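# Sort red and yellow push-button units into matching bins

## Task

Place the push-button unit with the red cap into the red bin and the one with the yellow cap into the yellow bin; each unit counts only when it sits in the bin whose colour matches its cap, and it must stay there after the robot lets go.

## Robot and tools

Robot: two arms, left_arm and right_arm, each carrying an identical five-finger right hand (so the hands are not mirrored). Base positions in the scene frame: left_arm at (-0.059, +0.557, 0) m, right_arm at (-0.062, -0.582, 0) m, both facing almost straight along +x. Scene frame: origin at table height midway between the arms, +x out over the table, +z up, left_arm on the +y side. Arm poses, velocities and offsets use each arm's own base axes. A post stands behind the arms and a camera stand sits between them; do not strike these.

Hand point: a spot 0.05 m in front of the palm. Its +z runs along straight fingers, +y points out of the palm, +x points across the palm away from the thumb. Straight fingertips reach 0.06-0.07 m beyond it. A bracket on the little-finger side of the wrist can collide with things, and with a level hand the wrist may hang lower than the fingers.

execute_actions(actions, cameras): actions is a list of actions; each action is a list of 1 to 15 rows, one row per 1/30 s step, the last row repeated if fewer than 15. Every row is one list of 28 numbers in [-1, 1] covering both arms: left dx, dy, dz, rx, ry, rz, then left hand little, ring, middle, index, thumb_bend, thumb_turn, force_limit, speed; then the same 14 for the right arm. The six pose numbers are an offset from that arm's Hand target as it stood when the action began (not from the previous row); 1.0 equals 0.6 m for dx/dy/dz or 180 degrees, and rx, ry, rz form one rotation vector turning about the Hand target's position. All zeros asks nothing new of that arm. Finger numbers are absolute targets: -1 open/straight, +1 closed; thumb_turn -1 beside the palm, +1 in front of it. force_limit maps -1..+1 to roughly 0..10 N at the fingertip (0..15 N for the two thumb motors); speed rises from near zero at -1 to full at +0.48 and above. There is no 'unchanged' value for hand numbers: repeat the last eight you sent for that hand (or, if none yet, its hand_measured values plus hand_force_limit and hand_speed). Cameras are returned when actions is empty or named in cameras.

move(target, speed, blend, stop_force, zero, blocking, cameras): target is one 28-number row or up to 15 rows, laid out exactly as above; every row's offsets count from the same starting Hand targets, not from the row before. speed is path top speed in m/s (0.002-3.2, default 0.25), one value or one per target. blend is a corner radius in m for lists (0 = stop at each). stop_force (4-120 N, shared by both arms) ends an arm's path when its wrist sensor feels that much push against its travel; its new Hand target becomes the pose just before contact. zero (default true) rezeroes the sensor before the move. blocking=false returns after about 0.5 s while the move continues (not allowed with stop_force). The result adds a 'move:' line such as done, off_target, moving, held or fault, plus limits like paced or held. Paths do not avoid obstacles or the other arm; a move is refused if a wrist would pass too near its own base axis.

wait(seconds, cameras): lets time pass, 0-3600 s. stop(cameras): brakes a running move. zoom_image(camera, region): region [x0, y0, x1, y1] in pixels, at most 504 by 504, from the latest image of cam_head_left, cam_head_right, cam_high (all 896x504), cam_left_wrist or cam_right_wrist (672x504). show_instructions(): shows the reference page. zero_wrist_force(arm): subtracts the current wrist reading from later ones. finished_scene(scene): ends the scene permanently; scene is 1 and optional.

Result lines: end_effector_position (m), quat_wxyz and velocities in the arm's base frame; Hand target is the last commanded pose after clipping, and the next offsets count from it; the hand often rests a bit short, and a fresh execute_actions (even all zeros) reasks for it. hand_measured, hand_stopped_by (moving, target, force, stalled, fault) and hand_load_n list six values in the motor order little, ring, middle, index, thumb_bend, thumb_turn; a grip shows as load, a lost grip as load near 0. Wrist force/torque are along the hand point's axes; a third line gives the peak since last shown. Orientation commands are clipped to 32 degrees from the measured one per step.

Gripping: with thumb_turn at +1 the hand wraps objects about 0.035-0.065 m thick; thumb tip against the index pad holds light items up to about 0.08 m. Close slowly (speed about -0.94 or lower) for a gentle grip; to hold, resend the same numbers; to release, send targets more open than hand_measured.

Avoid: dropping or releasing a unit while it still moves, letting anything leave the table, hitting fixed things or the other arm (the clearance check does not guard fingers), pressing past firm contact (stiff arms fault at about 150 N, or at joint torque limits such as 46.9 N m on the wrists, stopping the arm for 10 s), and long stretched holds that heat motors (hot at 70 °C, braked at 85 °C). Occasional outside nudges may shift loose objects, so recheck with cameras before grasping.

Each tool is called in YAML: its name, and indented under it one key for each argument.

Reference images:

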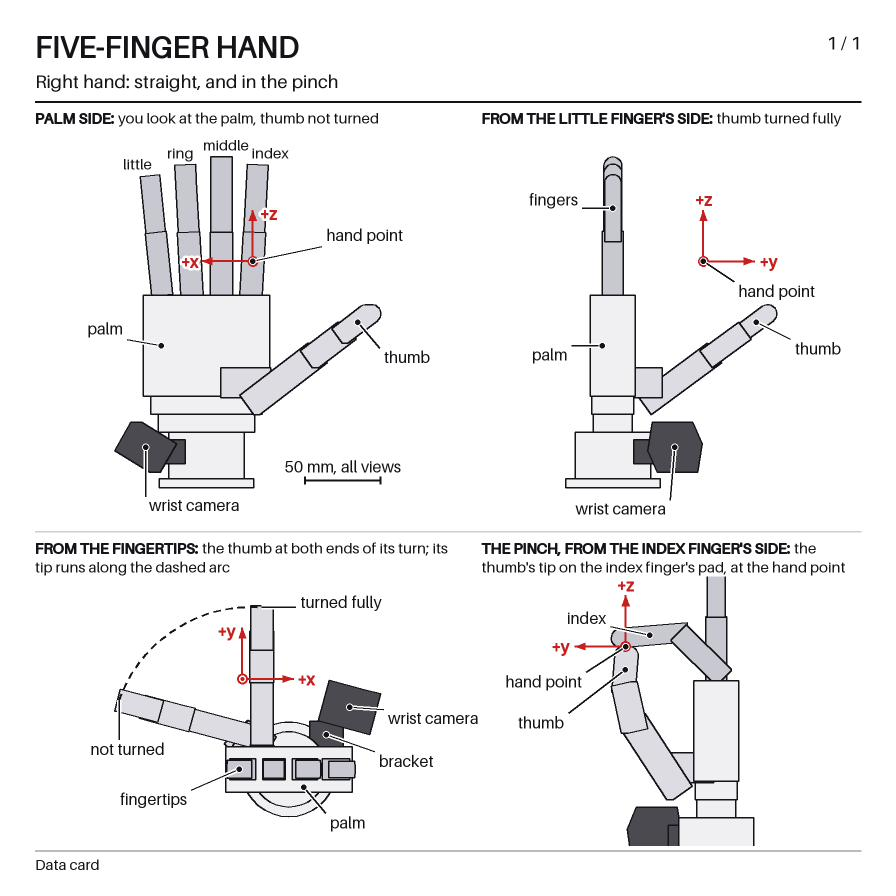

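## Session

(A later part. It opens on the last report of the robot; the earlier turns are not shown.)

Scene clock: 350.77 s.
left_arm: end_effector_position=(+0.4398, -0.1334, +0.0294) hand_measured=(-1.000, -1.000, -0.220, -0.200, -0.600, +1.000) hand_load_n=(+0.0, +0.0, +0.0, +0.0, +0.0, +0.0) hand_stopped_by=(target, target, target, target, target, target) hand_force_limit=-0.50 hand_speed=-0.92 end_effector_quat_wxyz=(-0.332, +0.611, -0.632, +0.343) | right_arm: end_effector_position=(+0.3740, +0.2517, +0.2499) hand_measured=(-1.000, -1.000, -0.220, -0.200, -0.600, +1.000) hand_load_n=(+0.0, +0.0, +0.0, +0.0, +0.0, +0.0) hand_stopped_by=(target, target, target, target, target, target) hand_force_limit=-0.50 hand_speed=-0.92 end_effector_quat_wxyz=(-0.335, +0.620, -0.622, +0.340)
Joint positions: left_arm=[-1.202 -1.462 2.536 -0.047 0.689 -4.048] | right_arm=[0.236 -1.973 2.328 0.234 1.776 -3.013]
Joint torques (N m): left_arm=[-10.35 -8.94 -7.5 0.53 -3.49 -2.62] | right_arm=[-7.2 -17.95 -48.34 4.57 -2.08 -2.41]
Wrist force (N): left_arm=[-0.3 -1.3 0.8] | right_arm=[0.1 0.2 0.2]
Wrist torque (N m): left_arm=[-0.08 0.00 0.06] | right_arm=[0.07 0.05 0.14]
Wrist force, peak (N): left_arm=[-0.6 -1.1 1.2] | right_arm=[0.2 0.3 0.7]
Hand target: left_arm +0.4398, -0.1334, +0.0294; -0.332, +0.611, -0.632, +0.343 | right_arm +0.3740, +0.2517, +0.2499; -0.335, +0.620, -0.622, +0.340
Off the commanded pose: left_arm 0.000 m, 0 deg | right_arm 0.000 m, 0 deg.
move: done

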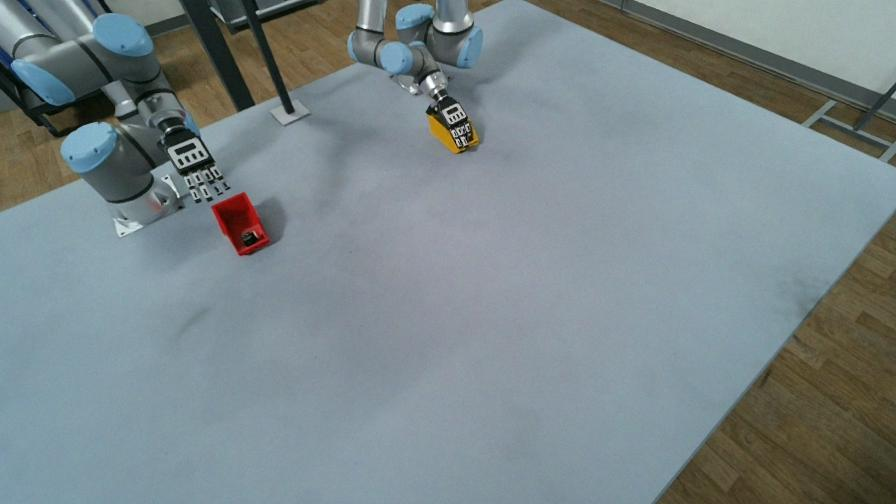

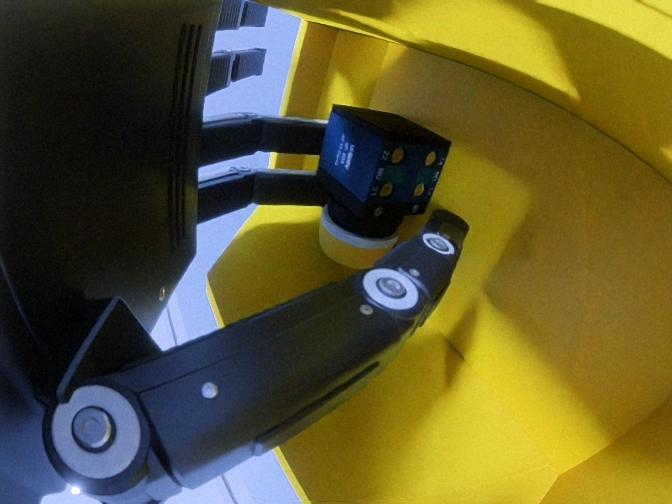

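move:
  target:
    - [0.005,0,0,0,0,0,-1,-1,-0.22,-0.2,-0.6,1,-0.5,-0.92,0,0,0,0,0,0,-1,-1,-0.22,-0.2,-0.6,1,-0.5,-0.92]
    - [0.005,0,0.08,0,0,0,-1,-1,-0.22,-0.2,-0.6,1,-0.5,-0.92,0,0,0,0,0,0,-1,-1,-0.22,-0.2,-0.6,1,-0.5,-0.92]
    - [0.005,0,0.38,0,0,0,-1,-1,-0.22,-0.2,-0.6,1,-0.5,-0.92,0,0,0,0,0,0,-1,-1,-0.22,-0.2,-0.6,1,-0.5,-0.92]
  speed: [0.02,0.05,0.15]
  blend: [0.002,0.01,0]
  cameras: ["all"]

zoom_image:
  camera: "cam_high"
  region: [400, 80, 500, 180]

zoom_image:
  camera: "cam_high"
  region: [190, 170, 290, 270]

Scene clock: 355.30 s.
left_arm: end_effector_position=(+0.4428, -0.1334, +0.2573) hand_measured=(-1.000, -1.000, -0.220, -0.200, -0.600, +1.000) hand_load_n=(+0.0, +0.0, +0.0, +0.0, +0.0, +0.0) hand_stopped_by=(target, target, target, target, target, target) hand_force_limit=-0.50 hand_speed=-0.92 end_effector_quat_wxyz=(-0.332, +0.611, -0.632, +0.343) | right_arm: end_effector_position=(+0.3740, +0.2517, +0.2499) hand_measured=(-1.000, -1.000, -0.220, -0.200, -0.600, +1.000) hand_load_n=(+0.0, +0.0, +0.0, +0.0, +0.0, +0.0) hand_stopped_by=(target, target, target, target, target, target) hand_force_limit=-0.50 hand_speed=-0.92 end_effector_quat_wxyz=(-0.335, +0.620, -0.622, +0.340)
Joint positions: left_arm=[-1.191 -1.855 2.312 0.557 0.695 -4.032] | right_arm=[0.236 -1.973 2.328 0.234 1.776 -3.013]
Joint torques (N m): left_arm=[-11.46 -32.81 -45.15 4.61 -3.38 -2.93] | right_arm=[-6.16 -14.93 -48.72 4.68 -1.81 -2.44]
Wrist force (N): left_arm=[0.5 -0.9 0.7] | right_arm=[0.2 0.1 -0.1]
Wrist torque (N m): left_arm=[-0.03 -0.17 0.14] | right_arm=[0.07 0.05 0.14]
Wrist force, peak (N): left_arm=[0.6 -1.8 0.3] | right_arm=[0.4 0.3 0.5]
Hand target: left_arm +0.4428, -0.1334, +0.2574; -0.332, +0.611, -0.632, +0.343 | right_arm +0.3740, +0.2517, +0.2499; -0.335, +0.620, -0.622, +0.340
Off the commanded pose: left_arm 0.000 m, 0 deg | right_arm 0.000 m, 0 deg.
move: done; blend cut to 0.0015 m at target 1

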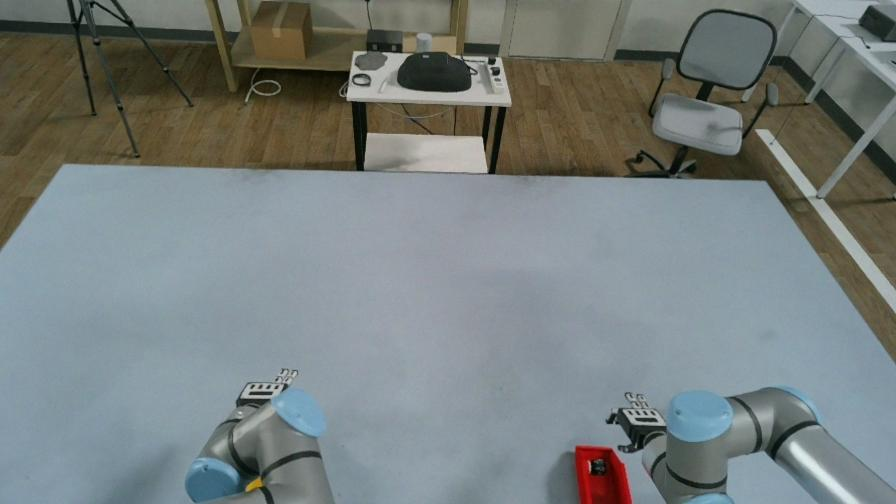

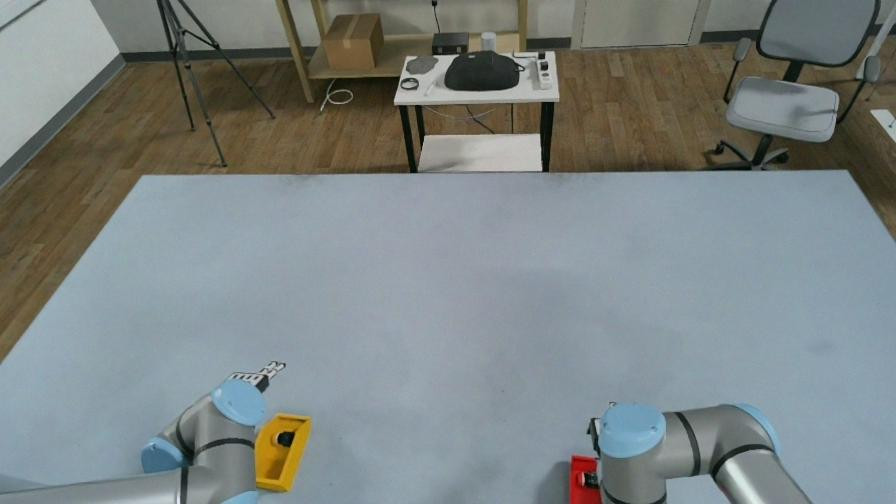

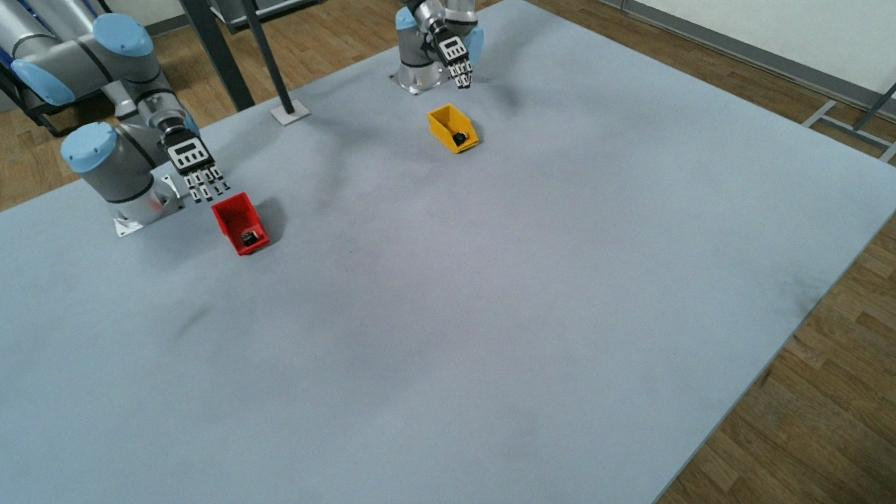

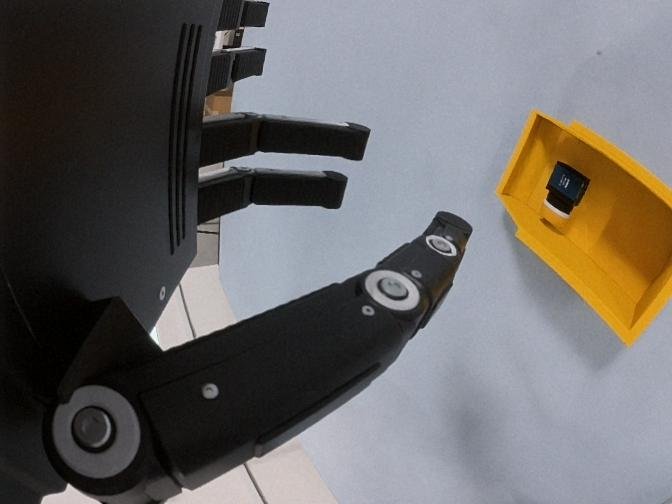

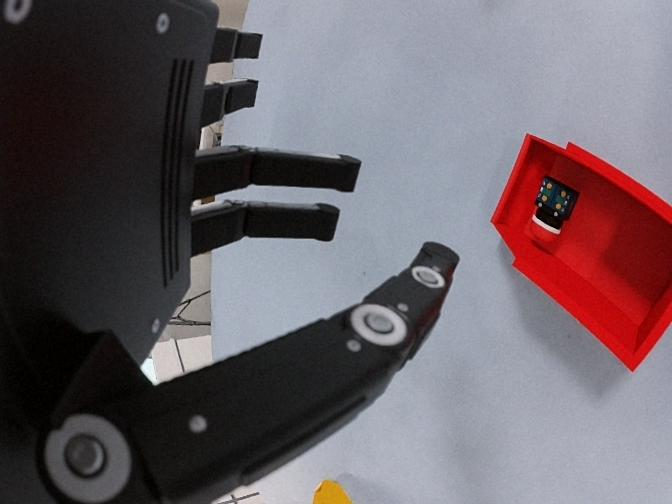

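Scaled by 5.040 from the camera's image (finer frame: 1280x720).

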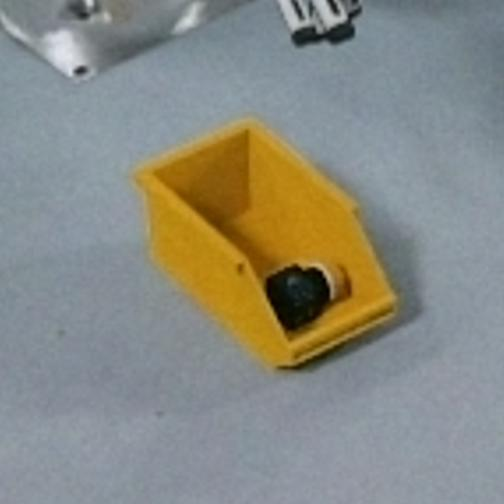

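Scaled by 5.040 from the camera's image (finer frame: 1280x720).

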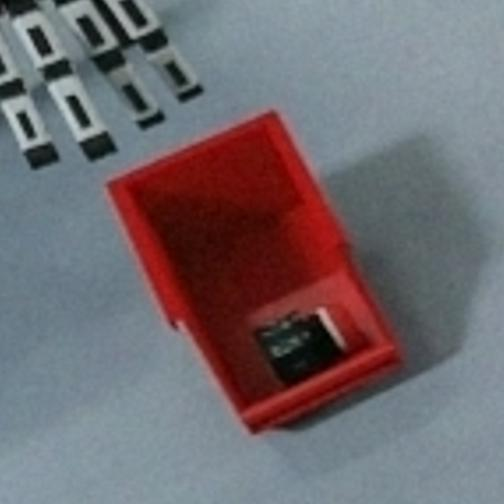

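Both units sit in the bins that match their cap colours, and both hands are clear.

finished_scene:

The scene is finished: the task was done.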